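## Task

Read the lot number printed on the shelf edge under each foam block. Every foam block whose lot number shows up at least twice anywhere in the storeroom must end up resting on the desk, entirely over the desktop with nothing overhanging its edge. Every foam block with a unique lot number must stay on the shelf where it started. The robot must not tip over or be left leaning, or the task fails.

## Robot and tools

Robot: a TidyBot++ mobile base (0.54 m long, 0.50 m wide, 0.38 m tall) on four driven casters, carrying one seven-joint arm with a two-finger gripper. The shoulder sits 0.12 m ahead of the base centre, 0.68 m up. Arm segments: upper arm 0.42 m, forearm 0.31 m, hand 0.31 m. Cameras: base_camera (fixed on the base, looking forward) and wrist_camera (looks along the hand). The arm begins folded, hand pointing down, sticking out up to 0.08 m in front of the base.

Frames: all positions are metres. Base frame has its origin on the floor below the base centre, x forward, y left, z up. The odometry frame is the base frame as it was at the start. hand_pose is the point between the finger pads, reported in the base frame; the hand's own z axis runs out along the fingers, and the fingers close along its y axis.

move: one action per call. Keys:
- base: an object of relative offsets from where the base is now, measured along its current axes. translate_m (forward +, -2 to 2 m), strafe_m (left +, -2 to 2 m), rotate_rad (counter-clockwise from above +, -6.3 to 6.3 rad). Combine them in one object for a straight-line drive.
- joints: absolute targets by name, radians. joint_1_rad, joint_3_rad, joint_5_rad, joint_7_rad are unlimited and take the shorter way (send under half a turn per step). joint_2_rad within ±2.249, joint_4_rad within ±2.579, joint_6_rad within ±2.099. Note joint_1_rad positive is clockwise from above, opposite to base heading. gripper_pos 0 (open, about 85 mm gap) to 1 (closed); gap is roughly 85 x (1 - gripper_pos) mm.
- target: one flat list of seven numbers, an absolute hand pose in the base frame: [x, y, z, qw, qx, qy, qz], same format hand_pose prints. With target, joints may hold only gripper_pos.
- speeds: optional caps for this action only: translate_m and strafe_m 0.05 to 0.5 m/s (give one value if both are used), rotate_rad 0.1 to 1.57 rad/s.
- cameras: list of base_camera, wrist_camera or all; [] for none. blocking: true (default) waits until everything rests; false returns in about half a second while motion continues. An empty move just reports state.

wait(seconds 0 to 10, cameras): lets time pass and reports. stop(cameras): brakes all running motions. zoom_image(camera, region [x0, y0, x1, y1] pixels, top-left origin, at most 504 x 504): closer look at the latest frame, useful for reading lot labels. read_manual: licence text only. finished_scene(scene): ends the current scene, given its number; irreversible, and the goal must hold without the robot.

Result lines: base_status, joint_status, hand_status report done, moving, off_target, not_followed, contact_stop, time_out, torque_fault or limit_stop_at_motor_heat. joint_positions, hand_pose, hand_target, base_odometry (x, y, heading rad), base_tilt (degrees, forward/right positive), motor_effort (percent of max, bracketed peak), Motor temperatures, on_its_own, and a pictures line giving image order. "joint command not followed" or "pose unreachable" means a check held back the arm; ARM HIT means a hard self or base collision. An uncommanded stop, a refused value or a torque fault cancels the remaining move, wait and finished_scene calls of that reply; an invalid call (unknown key) does not.

Hand targets: the solver chooses all joints and likes folded postures, so the elbow may swing; the path curves and can overshoot. After done, expect about 3 cm error; correct by adding (wanted - hand_pose) to the last target. To hold still, resend hand_target, not hand_pose. Poses low and close in front of the base, pointing forward, go badly. Unreachable poses wander up to 10 s then time_out. Straight-down hand reaches at most about 0.94 m high, only near the base.

Loads and friction: a held object makes the arm sag; fix with the same correction. Never command a loaded joint to its current reading. Small steps may not move a joint. When a carried object touches a surface, hand_pose stops dropping though commands keep going lower.

Avoid: dropping or releasing moving objects, slamming, hard hits, over-squeezing something still resting on a surface, twisting or yanking the gripper. The arm does not avoid furniture and keeps pushing into it. Do not drive or turn while the arm is snagged high (about 0.6 m and up); do not stretch far over nearby furniture or swing the stretched arm sideways, as the robot can tip. Backing off or retracting the arm rights a slight lean. Torque limits are 104.5 N m (joints 1 to 4) and 51.3 N m (5 to 7); exceeding them freezes the arm 10 s. Motors heat when loaded or stretched; at 75 °C the arm sinks for 30 to 60 s, with a MOTOR HOT warning from 60 °C. Odometry counts wheel turns, so slip looks like travel and drifts over many moves. Loose objects may occasionally get nudged by something.

Each tool is called after ">>>" by a JSON object that holds its "name" and its "arguments".

## Session

>>> {"name": "move", "arguments": {"joints": {"joint_6_rad":-2.0,"joint_4_rad":-2.0,"joint_2_rad":-0.6}}}

Scene clock: 2.20 s.
Motor temperatures (°C): [38 35 31 37 40 37 42]
move: done
base_odometry: x=+0.000 y=+0.000 heading=+0.000
base_tilt: forward=-0.4 right=+0.6
base_status: not commanded
joint_positions: joint_1_rad=-0.038 joint_2_rad=-0.584 joint_3_rad=+3.113 joint_4_rad=-2.017 joint_5_rad=-0.004 joint_6_rad=-1.945 joint_7_rad=+1.592 gripper_pos=+0.000
joint_status: all done
motor_effort: joint_1_rad=+0(1) joint_2_rad=+5(6) joint_3_rad=+1(1) joint_4_rad=+15(17) joint_5_rad=+1(1) joint_6_rad=-2(2) joint_7_rad=-1(1)
hand_pose: x=+0.1252 y=+0.0045 z=+0.7732 quat_wxyz=(+0.008, +0.992, +0.041, -0.118) (m; base frame)
hand_target: x=+0.1111 y=+0.0038 z=+0.7813 quat_wxyz=(+0.009, +0.991, +0.041, -0.129) (m; base frame)
hand_status: not commanded
pictures: base_camera, wrist_camera
Images, in order (width x height): base_camera 644x364, wrist_camera 644x476.

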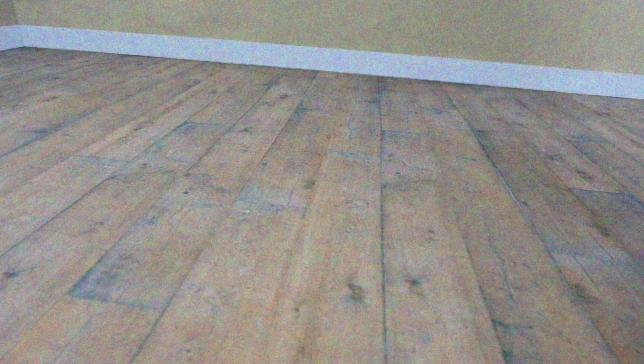

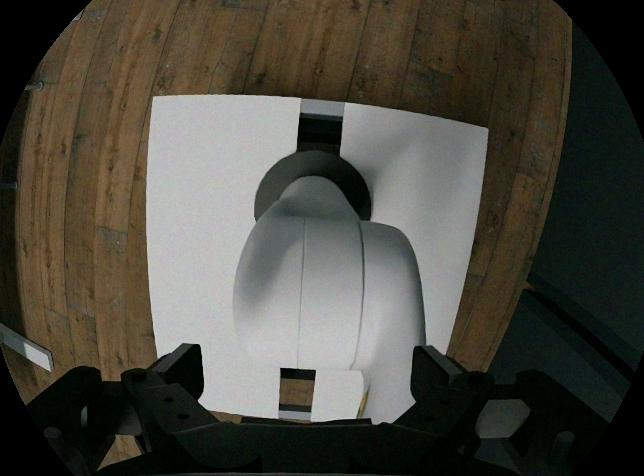

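>>> {"name": "move", "arguments": {"joints": {"joint_2_rad":-0.5,"joint_4_rad":-2.2,"joint_6_rad":0.0,"joint_1_rad":0}}}

>>> {"name": "move", "arguments": {"base": {"rotate_rad":1.2}}}

>>> {"name": "move", "arguments": {"base": {"rotate_rad":1.2}}}

>>> {"name": "move", "arguments": {"base": {"rotate_rad":1.2}}}

>>> {"name": "move", "arguments": {"base": {"rotate_rad":1.2}}}

Scene clock: 5.00 s.
Motor temperatures (°C): [38 35 31 37 40 37 42]
move: done
base_odometry: x=+0.000 y=+0.000 heading=+0.000
base_tilt: forward=-0.4 right=+0.6
base_status: not commanded
joint_positions: joint_1_rad=-0.019 joint_2_rad=-0.517 joint_3_rad=+3.113 joint_4_rad=-2.172 joint_5_rad=-0.004 joint_6_rad=-0.056 joint_7_rad=+1.592 gripper_pos=+0.000
joint_status: all done
motor_effort: joint_1_rad=-1(2) joint_2_rad=-4(6) joint_3_rad=+1(1) joint_4_rad=+23(23) joint_5_rad=+1(1) joint_6_rad=+9(9) joint_7_rad=+0(1)
hand_pose: x=+0.5315 y=+0.0240 z=+0.9775 quat_wxyz=(-0.004, +0.754, +0.028, +0.656) (m; base frame)
hand_target: x=+0.5372 y=+0.0159 z=+0.9702 quat_wxyz=(+0.002, +0.751, +0.020, +0.660) (m; base frame)
hand_status: not commanded
pictures: base_camera, wrist_camera
Images, in order (width x height): base_camera 644x364, wrist_camera 644x476.

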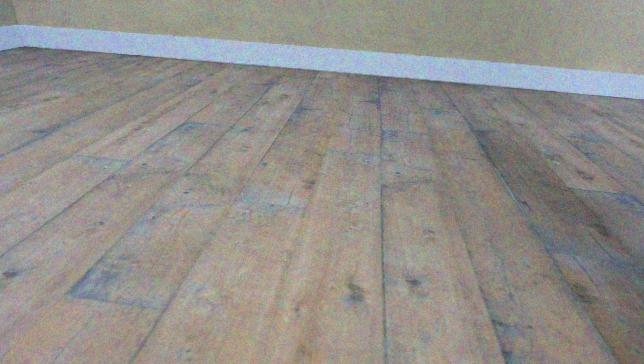

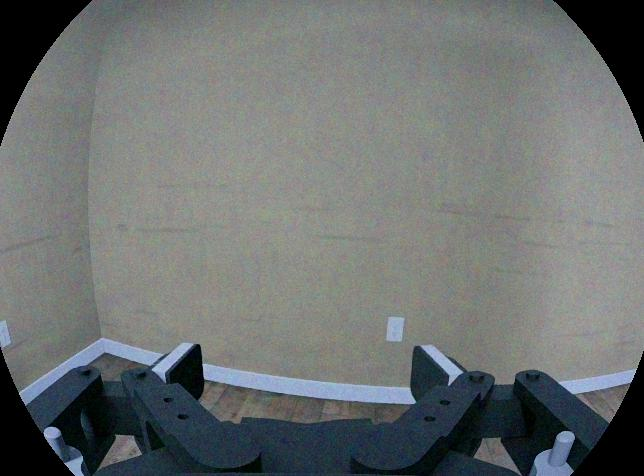

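Scene clock: 7.03 s.
Motor temperatures (°C): [38 35 31 37 40 37 42]
move: done
base_odometry: x=+0.000 y=+0.000 heading=+1.199
base_tilt: forward=-0.4 right=+0.6
base_status: done
joint_positions: joint_1_rad=-0.015 joint_2_rad=-0.515 joint_3_rad=+3.112 joint_4_rad=-2.172 joint_5_rad=-0.004 joint_6_rad=-0.055 joint_7_rad=+1.592 gripper_pos=+0.000
joint_status: not commanded
motor_effort: joint_1_rad=+0(2) joint_2_rad=-3(5) joint_3_rad=+1(3) joint_4_rad=+22(23) joint_5_rad=+1(1) joint_6_rad=+9(9) joint_7_rad=+0(1)
hand_pose: x=+0.5322 y=+0.0223 z=+0.9770 quat_wxyz=(-0.002, +0.755, +0.026, +0.655) (m; base frame)
hand_target: x=+0.5372 y=+0.0159 z=+0.9702 quat_wxyz=(+0.002, +0.751, +0.020, +0.660) (m; base frame)
hand_status: not commanded
pictures: base_camera, wrist_camera
Images, in order (width x height): base_camera 644x364, wrist_camera 644x476.

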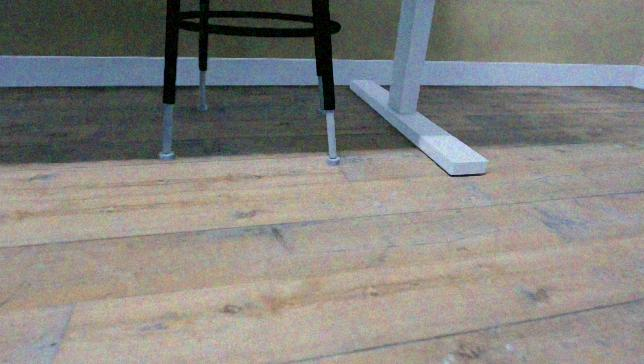

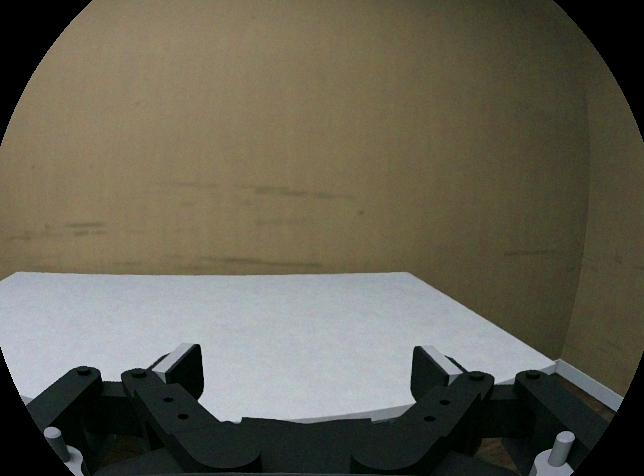

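Scene clock: 9.07 s.
Motor temperatures (°C): [38 35 31 37 40 37 42]
move: done
base_odometry: x=+0.000 y=+0.000 heading=+2.399
base_tilt: forward=-0.3 right=+0.6
base_status: done
joint_positions: joint_1_rad=-0.013 joint_2_rad=-0.515 joint_3_rad=+3.112 joint_4_rad=-2.172 joint_5_rad=-0.004 joint_6_rad=-0.055 joint_7_rad=+1.592 gripper_pos=+0.000
joint_status: not commanded
motor_effort: joint_1_rad=-1(2) joint_2_rad=-4(5) joint_3_rad=+1(2) joint_4_rad=+23(23) joint_5_rad=+1(1) joint_6_rad=+9(9) joint_7_rad=+0(1)
hand_pose: x=+0.5324 y=+0.0217 z=+0.9769 quat_wxyz=(-0.002, +0.755, +0.026, +0.655) (m; base frame)
hand_target: x=+0.5372 y=+0.0159 z=+0.9702 quat_wxyz=(+0.002, +0.751, +0.020, +0.660) (m; base frame)
hand_status: not commanded
pictures: base_camera, wrist_camera
Images, in order (width x height): base_camera 644x364, wrist_camera 644x476.

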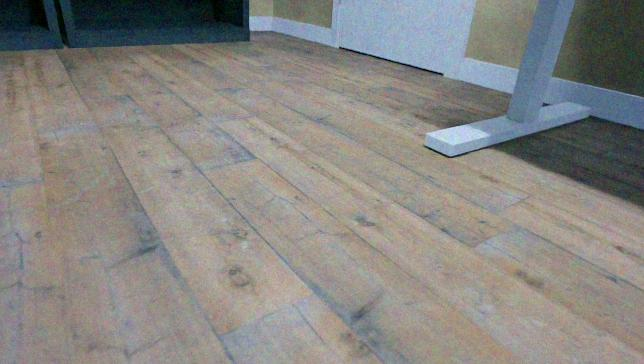

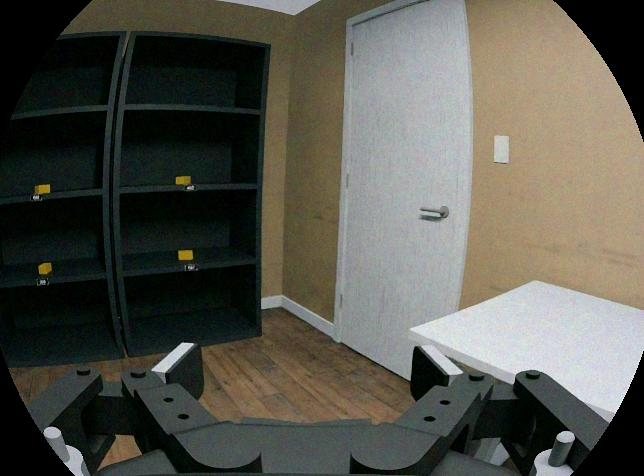

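Scene clock: 11.10 s.
Motor temperatures (°C): [38 35 31 37 40 38 42]
move: done
base_odometry: x=+0.000 y=+0.000 heading=-2.685
base_tilt: forward=-0.3 right=+0.6
base_status: done
joint_positions: joint_1_rad=-0.012 joint_2_rad=-0.515 joint_3_rad=+3.112 joint_4_rad=-2.172 joint_5_rad=-0.004 joint_6_rad=-0.055 joint_7_rad=+1.592 gripper_pos=+0.000
joint_status: not commanded
motor_effort: joint_1_rad=+0(2) joint_2_rad=-3(5) joint_3_rad=+1(2) joint_4_rad=+22(23) joint_5_rad=+1(1) joint_6_rad=+8(9) joint_7_rad=+0(1)
hand_pose: x=+0.5325 y=+0.0214 z=+0.9769 quat_wxyz=(-0.001, +0.755, +0.025, +0.655) (m; base frame)
hand_target: x=+0.5372 y=+0.0159 z=+0.9702 quat_wxyz=(+0.002, +0.751, +0.020, +0.660) (m; base frame)
hand_status: not commanded
pictures: base_camera, wrist_camera
Images, in order (width x height): base_camera 644x364, wrist_camera 644x476.

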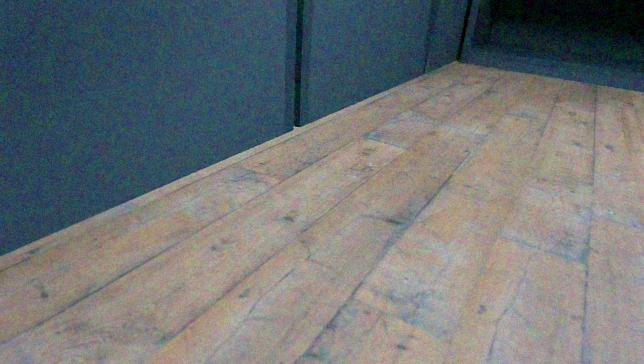

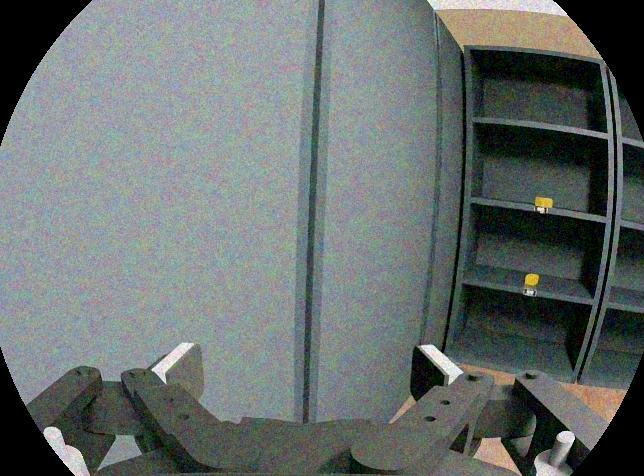

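Scene clock: 13.13 s.
Motor temperatures (°C): [38 35 31 37 40 38 42]
move: done
base_odometry: x=+0.000 y=+0.000 heading=-1.486
base_tilt: forward=-0.3 right=+0.6
base_status: done
joint_positions: joint_1_rad=-0.011 joint_2_rad=-0.515 joint_3_rad=+3.112 joint_4_rad=-2.172 joint_5_rad=-0.004 joint_6_rad=-0.055 joint_7_rad=+1.592 gripper_pos=+0.000
joint_status: not commanded
motor_effort: joint_1_rad=+0(1) joint_2_rad=-4(5) joint_3_rad=+1(3) joint_4_rad=+22(23) joint_5_rad=+1(1) joint_6_rad=+8(9) joint_7_rad=+0(1)
hand_pose: x=+0.5325 y=+0.0212 z=+0.9768 quat_wxyz=(-0.001, +0.755, +0.025, +0.655) (m; base frame)
hand_target: x=+0.5372 y=+0.0159 z=+0.9702 quat_wxyz=(+0.002, +0.751, +0.020, +0.660) (m; base frame)
hand_status: not commanded
pictures: base_camera, wrist_camera
Images, in order (width x height): base_camera 644x364, wrist_camera 644x476.

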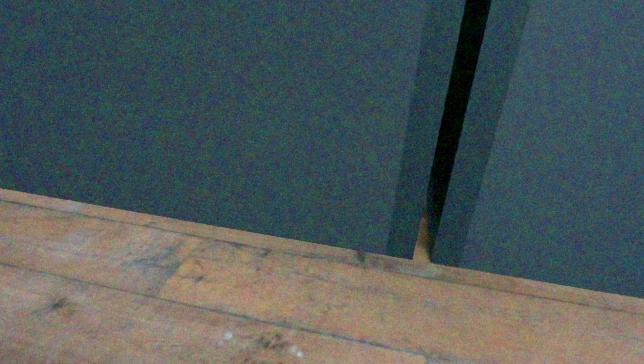

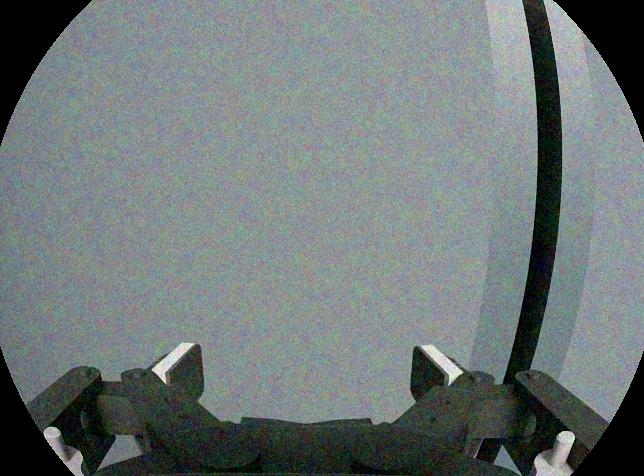

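>>> {"name": "move", "arguments": {"base": {"rotate_rad":-1.656}}}

>>> {"name": "move", "arguments": {"base": {"translate_m":1.0}}}

Scene clock: 15.77 s.
Motor temperatures (°C): [38 35 31 37 40 38 42]
move: done
base_odometry: x=+0.000 y=+0.000 heading=-3.141
base_tilt: forward=-0.3 right=+0.6
base_status: done
joint_positions: joint_1_rad=-0.009 joint_2_rad=-0.514 joint_3_rad=+3.112 joint_4_rad=-2.172 joint_5_rad=-0.004 joint_6_rad=-0.055 joint_7_rad=+1.592 gripper_pos=+0.000
joint_status: not commanded
motor_effort: joint_1_rad=+0(2) joint_2_rad=-3(5) joint_3_rad=+1(3) joint_4_rad=+22(23) joint_5_rad=+1(1) joint_6_rad=+8(9) joint_7_rad=+0(1)
hand_pose: x=+0.5328 y=+0.0201 z=+0.9766 quat_wxyz=(-0.001, +0.755, +0.024, +0.655) (m; base frame)
hand_target: x=+0.5372 y=+0.0159 z=+0.9702 quat_wxyz=(+0.002, +0.751, +0.020, +0.660) (m; base frame)
hand_status: not commanded
pictures: base_camera, wrist_camera
Images, in order (width x height): base_camera 644x364, wrist_camera 644x476.

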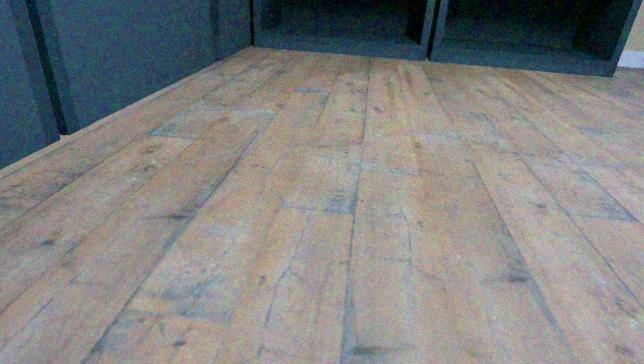

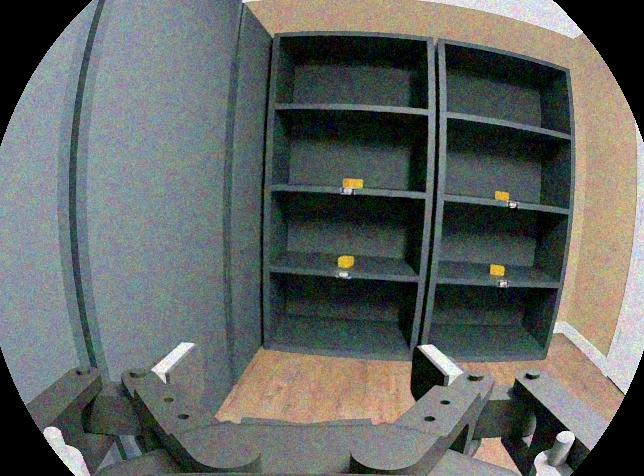

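Scene clock: 19.13 s.
Motor temperatures (°C): [38 35 31 37 40 38 42]
move: done
base_odometry: x=-1.000 y=+0.000 heading=+3.141
base_tilt: forward=-0.3 right=+0.6
base_status: done
joint_positions: joint_1_rad=-0.009 joint_2_rad=-0.507 joint_3_rad=+3.112 joint_4_rad=-2.172 joint_5_rad=-0.004 joint_6_rad=-0.053 joint_7_rad=+1.592 gripper_pos=+0.000
joint_status: not commanded
motor_effort: joint_1_rad=+0(1) joint_2_rad=-4(6) joint_3_rad=+1(2) joint_4_rad=+23(23) joint_5_rad=+1(1) joint_6_rad=+9(10) joint_7_rad=+0(1)
hand_pose: x=+0.5349 y=+0.0202 z=+0.9743 quat_wxyz=(-0.001, +0.757, +0.024, +0.653) (m; base frame)
hand_target: x=+0.5372 y=+0.0159 z=+0.9702 quat_wxyz=(+0.002, +0.751, +0.020, +0.660) (m; base frame)
hand_status: not commanded
pictures: base_camera, wrist_camera
Images, in order (width x height): base_camera 644x364, wrist_camera 644x476.

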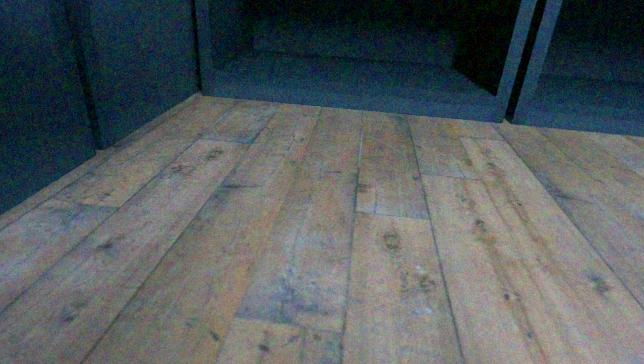

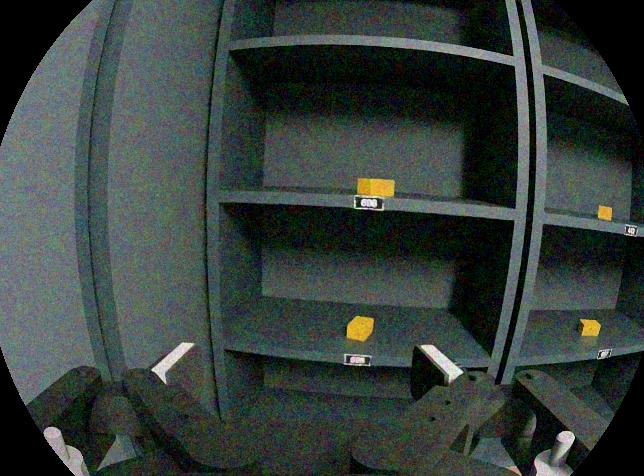

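>>> {"name": "zoom_image", "arguments": {"camera": "wrist_camera", "region": [340, 170, 400, 215]}}

>>> {"name": "zoom_image", "arguments": {"camera": "wrist_camera", "region": [330, 310, 390, 370]}}

>>> {"name": "zoom_image", "arguments": {"camera": "wrist_camera", "region": [580, 195, 644, 245]}}

>>> {"name": "zoom_image", "arguments": {"camera": "wrist_camera", "region": [570, 310, 630, 365]}}

>>> {"name": "move", "arguments": {"base": {"strafe_m":-0.9}}}

Scaled by 8.400.

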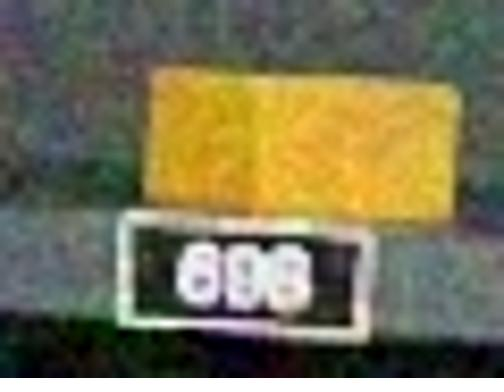

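Scaled by 8.400.

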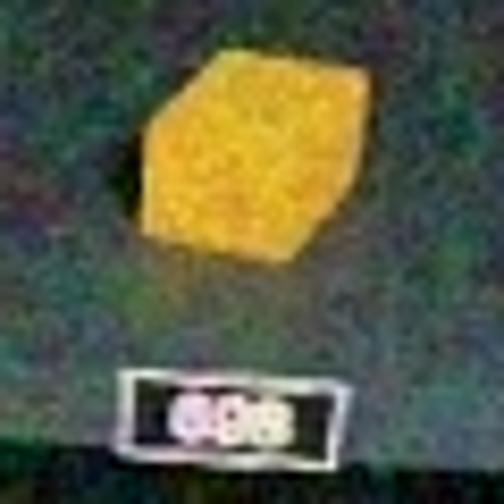

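Scaled by 7.875.

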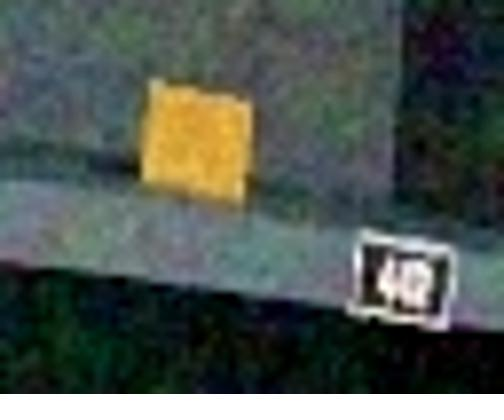

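Scaled by 8.400.

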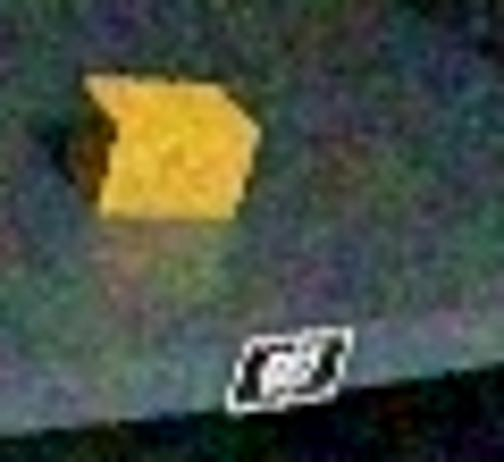

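Scene clock: 22.60 s.
Motor temperatures (°C): [38 35 31 37 40 38 42]
move: done
base_odometry: x=-1.000 y=+0.900 heading=-3.141
base_tilt: forward=-0.3 right=+0.6
base_status: done
joint_positions: joint_1_rad=-0.009 joint_2_rad=-0.507 joint_3_rad=+3.112 joint_4_rad=-2.172 joint_5_rad=-0.004 joint_6_rad=-0.052 joint_7_rad=+1.592 gripper_pos=+0.000
joint_status: not commanded
motor_effort: joint_1_rad=-1(1) joint_2_rad=-4(5) joint_3_rad=+1(3) joint_4_rad=+22(24) joint_5_rad=+1(1) joint_6_rad=+9(9) joint_7_rad=+0(1)
hand_pose: x=+0.5349 y=+0.0202 z=+0.9744 quat_wxyz=(-0.001, +0.757, +0.024, +0.653) (m; base frame)
hand_target: x=+0.5372 y=+0.0159 z=+0.9702 quat_wxyz=(+0.002, +0.751, +0.020, +0.660) (m; base frame)
hand_status: not commanded
pictures: base_camera, wrist_camera
Images, in order (width x height): base_camera 644x364, wrist_camera 644x476.

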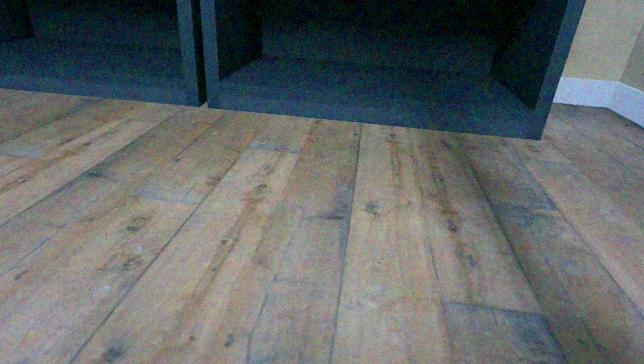

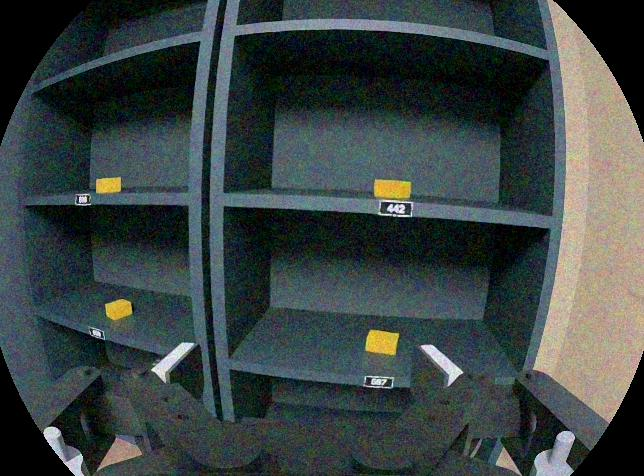

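>>> {"name": "zoom_image", "arguments": {"camera": "wrist_camera", "region": [360, 370, 400, 395]}}

>>> {"name": "zoom_image", "arguments": {"camera": "wrist_camera", "region": [375, 195, 415, 220]}}

>>> {"name": "move", "arguments": {"base": {"translate_m":0.3,"strafe_m":0.75}}}

>>> {"name": "zoom_image", "arguments": {"camera": "wrist_camera", "region": [260, 180, 460, 280]}}

>>> {"name": "zoom_image", "arguments": {"camera": "wrist_camera", "region": [260, 320, 460, 430]}}

Scaled by 12.600.

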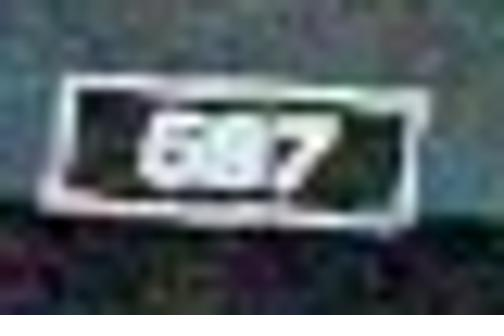

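Scaled by 12.600.

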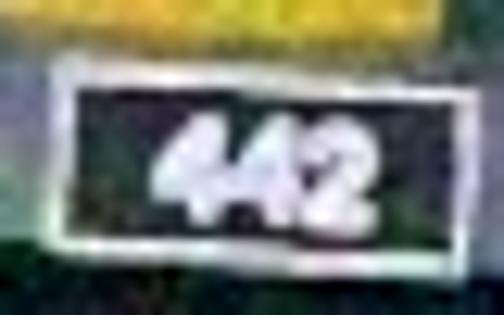

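Scene clock: 25.80 s.
Motor temperatures (°C): [38 35 31 37 40 38 42]
move: done
base_odometry: x=-1.300 y=+0.150 heading=+3.141
base_tilt: forward=-0.3 right=+0.6
base_status: done
joint_positions: joint_1_rad=-0.009 joint_2_rad=-0.507 joint_3_rad=+3.112 joint_4_rad=-2.173 joint_5_rad=-0.004 joint_6_rad=-0.049 joint_7_rad=+1.592 gripper_pos=+0.000
joint_status: not commanded
motor_effort: joint_1_rad=+0(1) joint_2_rad=-4(5) joint_3_rad=+1(2) joint_4_rad=+22(23) joint_5_rad=+1(1) joint_6_rad=+9(10) joint_7_rad=+0(1)
hand_pose: x=+0.5350 y=+0.0202 z=+0.9745 quat_wxyz=(-0.001, +0.756, +0.024, +0.654) (m; base frame)
hand_target: x=+0.5372 y=+0.0159 z=+0.9702 quat_wxyz=(+0.002, +0.751, +0.020, +0.660) (m; base frame)
hand_status: not commanded
pictures: base_camera, wrist_camera
Images, in order (width x height): base_camera 644x364, wrist_camera 644x476.

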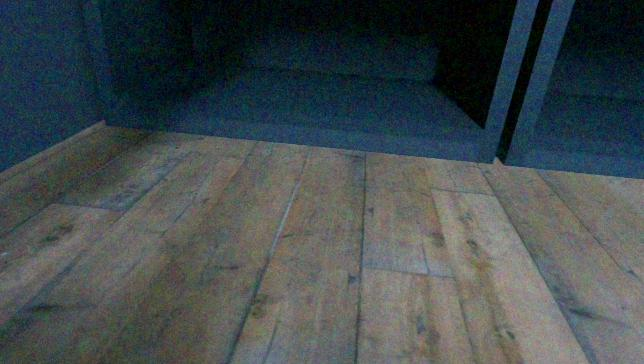

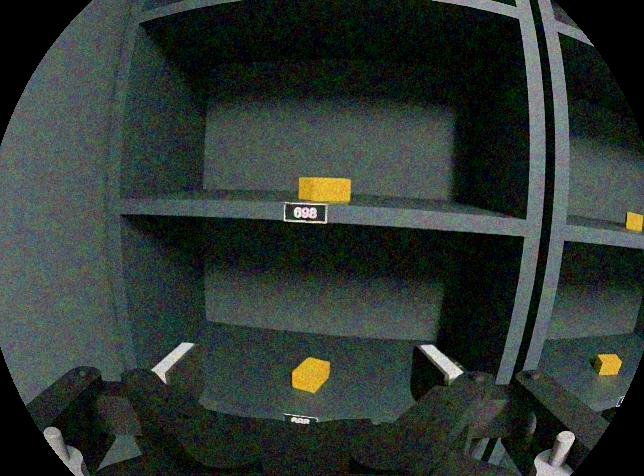

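Scaled by 2.520.

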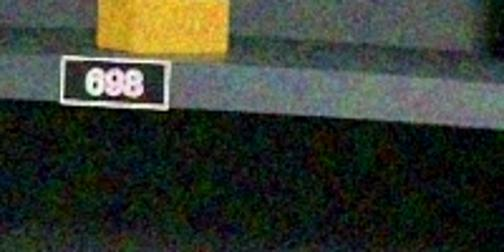

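Scaled by 2.520.

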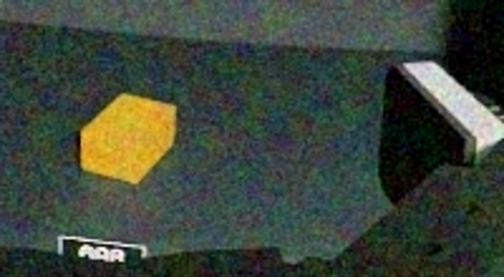

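>>> {"name": "move", "arguments": {"base": {"translate_m":-0.15}, "joints": {"joint_6_rad":-0.5}}}

>>> {"name": "zoom_image", "arguments": {"camera": "wrist_camera", "region": [280, 200, 360, 260]}}

Scene clock: 27.57 s.
Motor temperatures (°C): [38 35 31 37 40 38 42]
move: done
base_odometry: x=-1.150 y=+0.150 heading=+3.141
base_tilt: forward=-0.4 right=+0.6
base_status: done
joint_positions: joint_1_rad=-0.009 joint_2_rad=-0.508 joint_3_rad=+3.112 joint_4_rad=-2.180 joint_5_rad=-0.004 joint_6_rad=-0.465 joint_7_rad=+1.592 gripper_pos=+0.000
joint_status: all done
motor_effort: joint_1_rad=+0(1) joint_2_rad=-3(6) joint_3_rad=+1(1) joint_4_rad=+22(24) joint_5_rad=+1(1) joint_6_rad=+7(9) joint_7_rad=+0(1)
hand_pose: x=+0.4891 y=+0.0174 z=+0.8503 quat_wxyz=(+0.001, +0.876, +0.027, +0.481) (m; base frame)
hand_target: x=+0.4802 y=+0.0132 z=+0.8271 quat_wxyz=(+0.003, +0.891, +0.023, +0.454) (m; base frame)
hand_status: not commanded
pictures: base_camera, wrist_camera
Images, in order (width x height): base_camera 644x364, wrist_camera 644x476.

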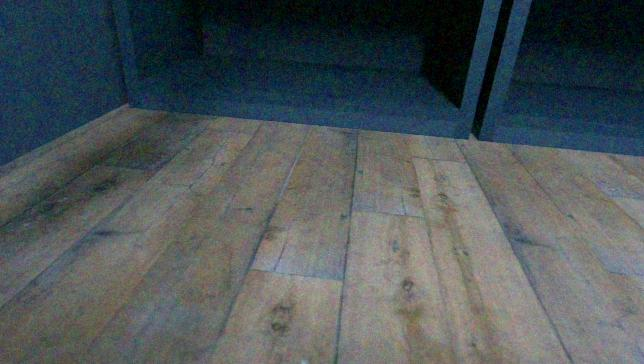

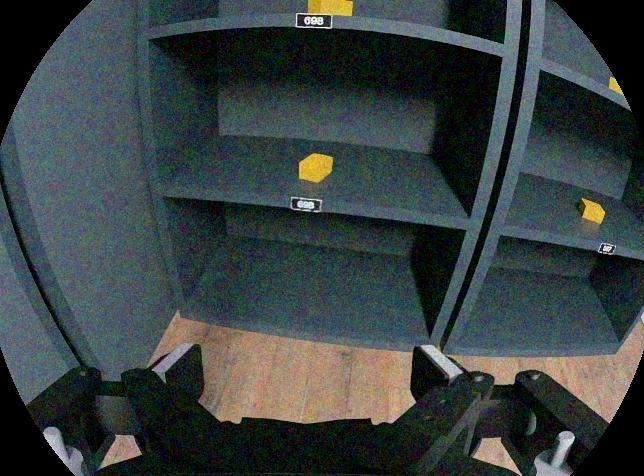

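Scaled by 6.300.

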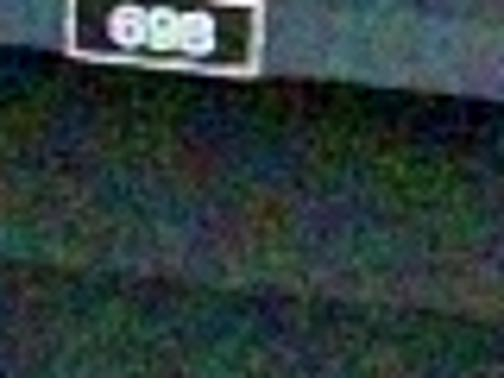

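>>> {"name": "zoom_image", "arguments": {"camera": "wrist_camera", "region": [286, 194, 326, 214]}}

>>> {"name": "move", "arguments": {"base": {"translate_m":0.27}}}

>>> {"name": "zoom_image", "arguments": {"camera": "wrist_camera", "region": [250, 180, 350, 280]}}

Scaled by 12.600.

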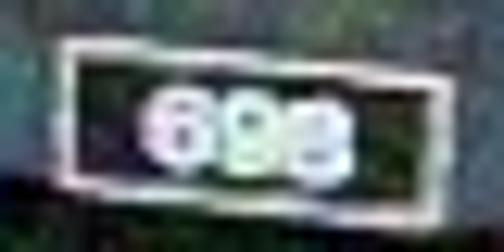

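Scene clock: 29.67 s.
Motor temperatures (°C): [38 35 31 37 40 38 42]
move: done
base_odometry: x=-1.420 y=+0.149 heading=+3.141
base_tilt: forward=-0.3 right=+0.6
base_status: done
joint_positions: joint_1_rad=-0.009 joint_2_rad=-0.499 joint_3_rad=+3.112 joint_4_rad=-2.180 joint_5_rad=-0.004 joint_6_rad=-0.465 joint_7_rad=+1.592 gripper_pos=+0.000
joint_status: not commanded
motor_effort: joint_1_rad=-1(1) joint_2_rad=-3(6) joint_3_rad=+1(2) joint_4_rad=+22(23) joint_5_rad=+1(1) joint_6_rad=+7(8) joint_7_rad=+0(1)
hand_pose: x=+0.4906 y=+0.0172 z=+0.8471 quat_wxyz=(+0.001, +0.878, +0.027, +0.477) (m; base frame)
hand_target: x=+0.4802 y=+0.0132 z=+0.8271 quat_wxyz=(+0.003, +0.891, +0.023, +0.454) (m; base frame)
hand_status: not commanded
pictures: base_camera, wrist_camera
Images, in order (width x height): base_camera 644x364, wrist_camera 644x476.

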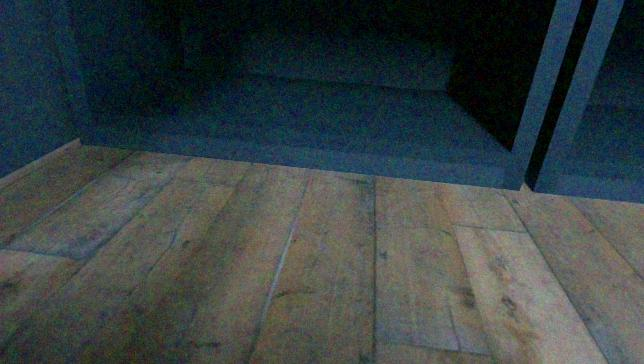

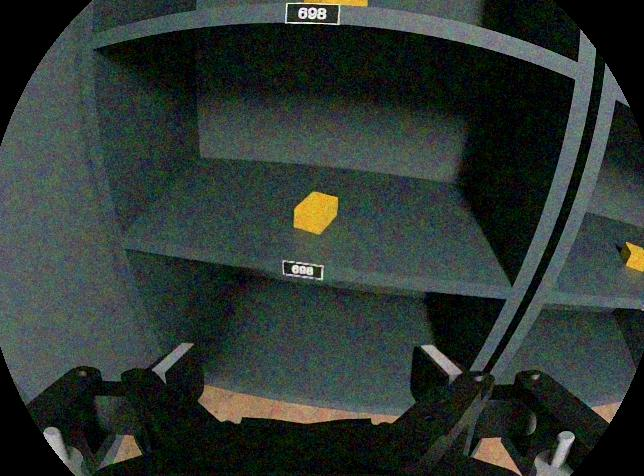

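Scaled by 5.040.

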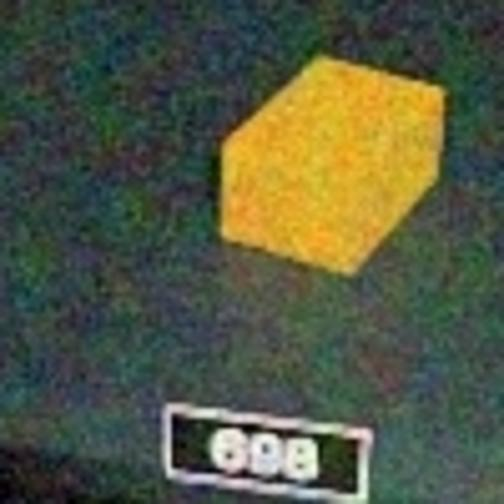

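>>> {"name": "move", "arguments": {"base": {"translate_m":0.25}, "target": [0.66, 0.095, 0.73, 0.112, 0.860, -0.215, 0.448]}}

Scene clock: 34.47 s.
Motor temperatures (°C): [38 35 31 37 40 38 42]
move: done
base_odometry: x=-1.670 y=+0.149 heading=+3.142
base_tilt: forward=-0.3 right=+0.6
base_status: done
joint_positions: joint_1_rad=+1.662 joint_2_rad=-0.853 joint_3_rad=+1.688 joint_4_rad=-1.864 joint_5_rad=-0.625 joint_6_rad=-0.468 joint_7_rad=+1.394 gripper_pos=+0.000
joint_status: not commanded
motor_effort: joint_1_rad=+0(1) joint_2_rad=+21(22) joint_3_rad=+15(16) joint_4_rad=+14(23) joint_5_rad=+2(2) joint_6_rad=+7(9) joint_7_rad=+0(1)
hand_pose: x=+0.6580 y=+0.0780 z=+0.7500 quat_wxyz=(+0.143, +0.856, -0.182, +0.462) (m; base frame)
hand_target: x=+0.6600 y=+0.0950 z=+0.7300 quat_wxyz=(+0.112, +0.860, -0.215, +0.448) (m; base frame)
hand_status: done (0.026 m and 5.5 deg from the pose sent, 0.220 m and 30.8 deg at the start)
pictures: base_camera, wrist_camera
Images, in order (width x height): base_camera 644x364, wrist_camera 644x476.

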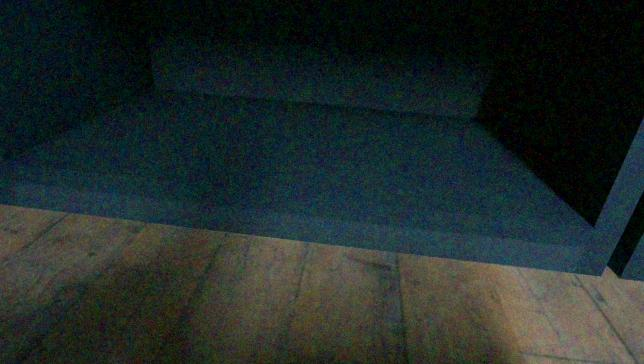

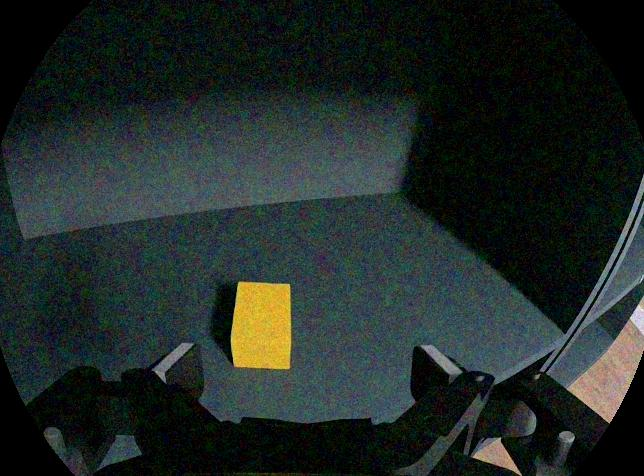

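>>> {"name": "move", "arguments": {"target": [0.732, 0.116, 0.668, 0.112, 0.860, -0.215, 0.448]}}

Scene clock: 36.30 s.
Motor temperatures (°C): [38 35 31 37 40 38 42]
move: done
base_odometry: x=-1.670 y=+0.149 heading=+3.142
base_tilt: forward=-0.3 right=+0.6
base_status: not commanded
joint_positions: joint_1_rad=+1.858 joint_2_rad=-1.051 joint_3_rad=+1.568 joint_4_rad=-1.726 joint_5_rad=-0.882 joint_6_rad=-0.485 joint_7_rad=+1.394 gripper_pos=+0.000
joint_status: not commanded
motor_effort: joint_1_rad=-1(1) joint_2_rad=+28(30) joint_3_rad=+18(19) joint_4_rad=+10(15) joint_5_rad=+1(2) joint_6_rad=+7(8) joint_7_rad=+0(1)
hand_pose: x=+0.7291 y=+0.1014 z=+0.6903 quat_wxyz=(+0.131, +0.848, -0.211, +0.468) (m; base frame)
hand_target: x=+0.7320 y=+0.1160 z=+0.6680 quat_wxyz=(+0.112, +0.860, -0.215, +0.448) (m; base frame)
hand_status: done (0.027 m and 3.5 deg from the pose sent, 0.117 m and 5.5 deg at the start)
pictures: base_camera, wrist_camera
Images, in order (width x height): base_camera 644x364, wrist_camera 644x476.

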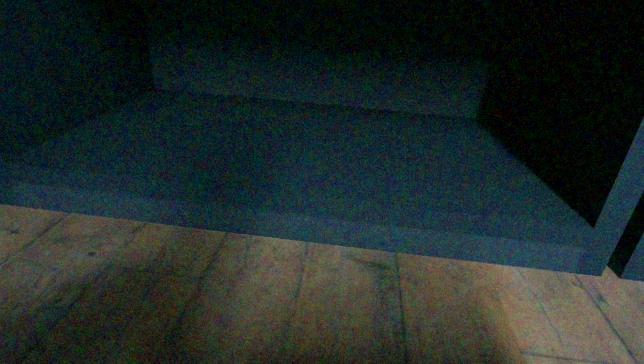

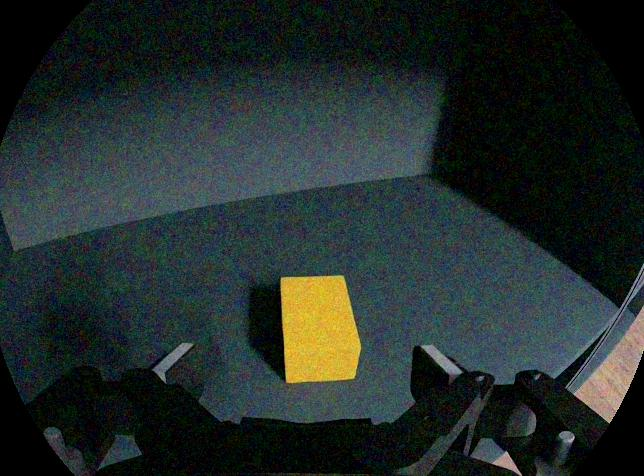

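>>> {"name": "move", "arguments": {"target": [0.823, 0.058, 0.590, 0.112, 0.860, -0.215, 0.448]}}

Scene clock: 38.33 s.
Motor temperatures (°C): [38 35 31 37 40 38 42]
move: done
base_odometry: x=-1.670 y=+0.149 heading=+3.142
base_tilt: forward=-0.3 right=+0.6
base_status: not commanded
joint_positions: joint_1_rad=+2.146 joint_2_rad=-1.283 joint_3_rad=+1.557 joint_4_rad=-1.594 joint_5_rad=-1.364 joint_6_rad=-0.533 joint_7_rad=+1.682 gripper_pos=+0.000
joint_status: not commanded
motor_effort: joint_1_rad=+0(3) joint_2_rad=+34(36) joint_3_rad=+20(21) joint_4_rad=+6(11) joint_5_rad=+0(1) joint_6_rad=+7(8) joint_7_rad=+0(1)
hand_pose: x=+0.8180 y=+0.0352 z=+0.6199 quat_wxyz=(+0.136, +0.842, -0.228, +0.469) (m; base frame)
hand_target: x=+0.8230 y=+0.0580 z=+0.5900 quat_wxyz=(+0.112, +0.860, -0.215, +0.448) (m; base frame)
hand_status: done (0.038 m and 4.4 deg from the pose sent, 0.144 m and 3.5 deg at the start)
pictures: base_camera, wrist_camera
Images, in order (width x height): base_camera 644x364, wrist_camera 644x476.

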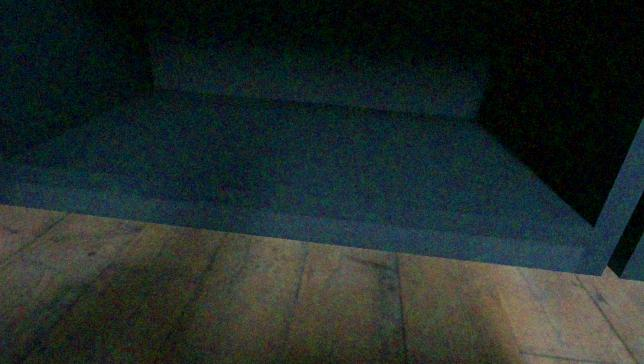

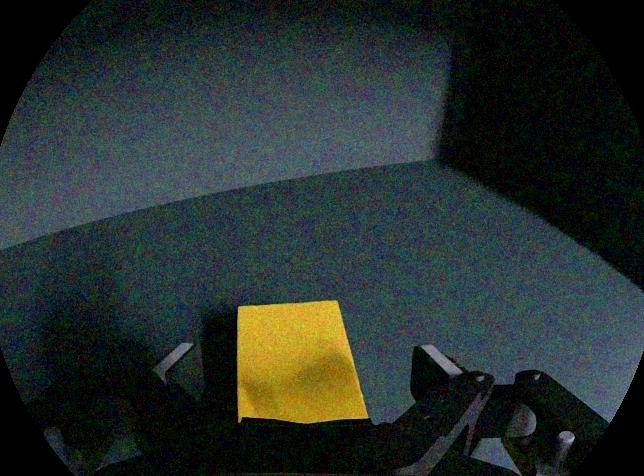

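>>> {"name": "move", "arguments": {"target": [0.840, 0.051, 0.572, 0.112, 0.860, -0.215, 0.448]}}

>>> {"name": "move", "arguments": {"joints": {"gripper_pos":0.6}}}

Scene clock: 39.30 s.
Motor temperatures (°C): [38 35 31 37 40 38 42]
move: done
base_odometry: x=-1.670 y=+0.149 heading=+3.142
base_tilt: forward=-0.3 right=+0.6
base_status: not commanded
joint_positions: joint_1_rad=+2.181 joint_2_rad=-1.340 joint_3_rad=+1.557 joint_4_rad=-1.547 joint_5_rad=-1.427 joint_6_rad=-0.551 joint_7_rad=+1.688 gripper_pos=+0.000
joint_status: not commanded
motor_effort: joint_1_rad=-1(2) joint_2_rad=+37(38) joint_3_rad=+21(22) joint_4_rad=+5(7) joint_5_rad=+0(1) joint_6_rad=+8(8) joint_7_rad=+0(0)
hand_pose: x=+0.8361 y=+0.0379 z=+0.5989 quat_wxyz=(+0.130, +0.845, -0.224, +0.468) (m; base frame)
hand_target: x=+0.8400 y=+0.0510 z=+0.5720 quat_wxyz=(+0.112, +0.860, -0.215, +0.448) (m; base frame)
hand_status: done (0.030 m and 3.7 deg from the pose sent, 0.055 m and 4.4 deg at the start)
pictures: base_camera, wrist_camera
Images, in order (width x height): base_camera 644x364, wrist_camera 644x476.

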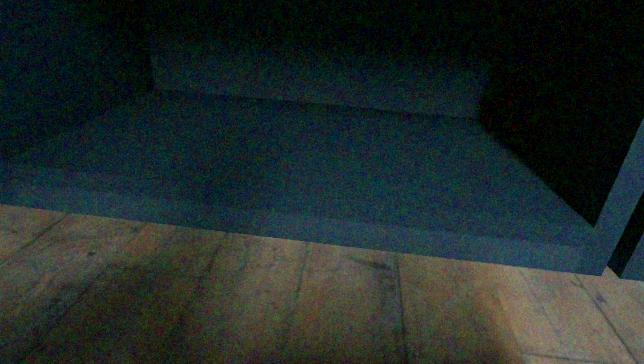

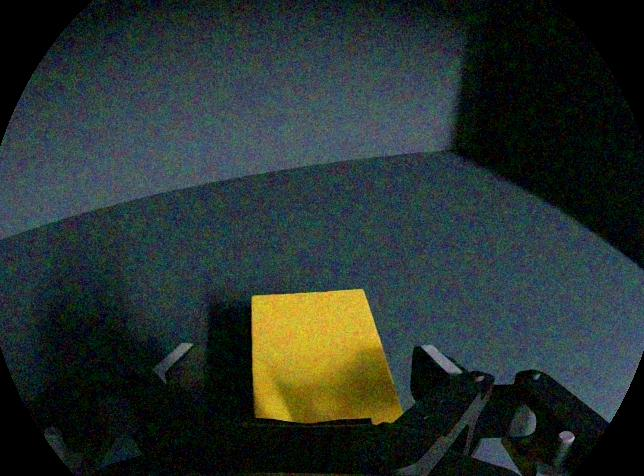

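Scene clock: 40.17 s.
Motor temperatures (°C): [38 35 31 37 40 38 42]
move: done
base_odometry: x=-1.670 y=+0.149 heading=+3.142
base_tilt: forward=-0.3 right=+0.6
base_status: not commanded
joint_positions: joint_1_rad=+2.182 joint_2_rad=-1.340 joint_3_rad=+1.563 joint_4_rad=-1.546 joint_5_rad=-1.430 joint_6_rad=-0.551 joint_7_rad=+1.689 gripper_pos=+0.600
joint_status: all done
motor_effort: joint_1_rad=+0(1) joint_2_rad=+34(37) joint_3_rad=+19(21) joint_4_rad=+4(6) joint_5_rad=+0(1) joint_6_rad=+6(8) joint_7_rad=+0(1)
hand_pose: x=+0.8371 y=+0.0373 z=+0.6024 quat_wxyz=(+0.131, +0.844, -0.223, +0.470) (m; base frame)
hand_target: x=+0.8400 y=+0.0510 z=+0.5720 quat_wxyz=(+0.112, +0.860, -0.215, +0.448) (m; base frame)
hand_status: not commanded
pictures: base_camera, wrist_camera
Images, in order (width x height): base_camera 644x364, wrist_camera 644x476.

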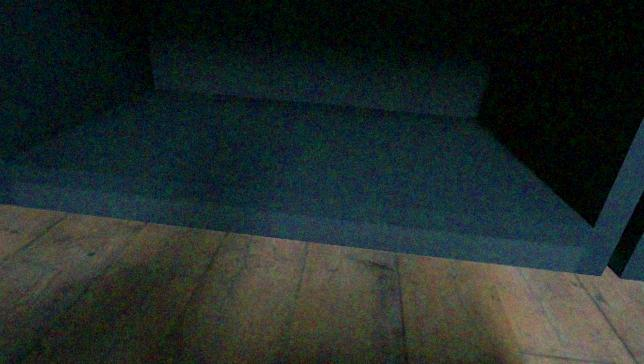

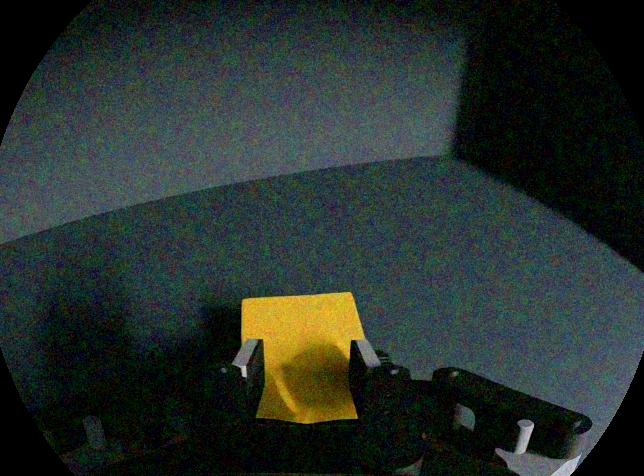

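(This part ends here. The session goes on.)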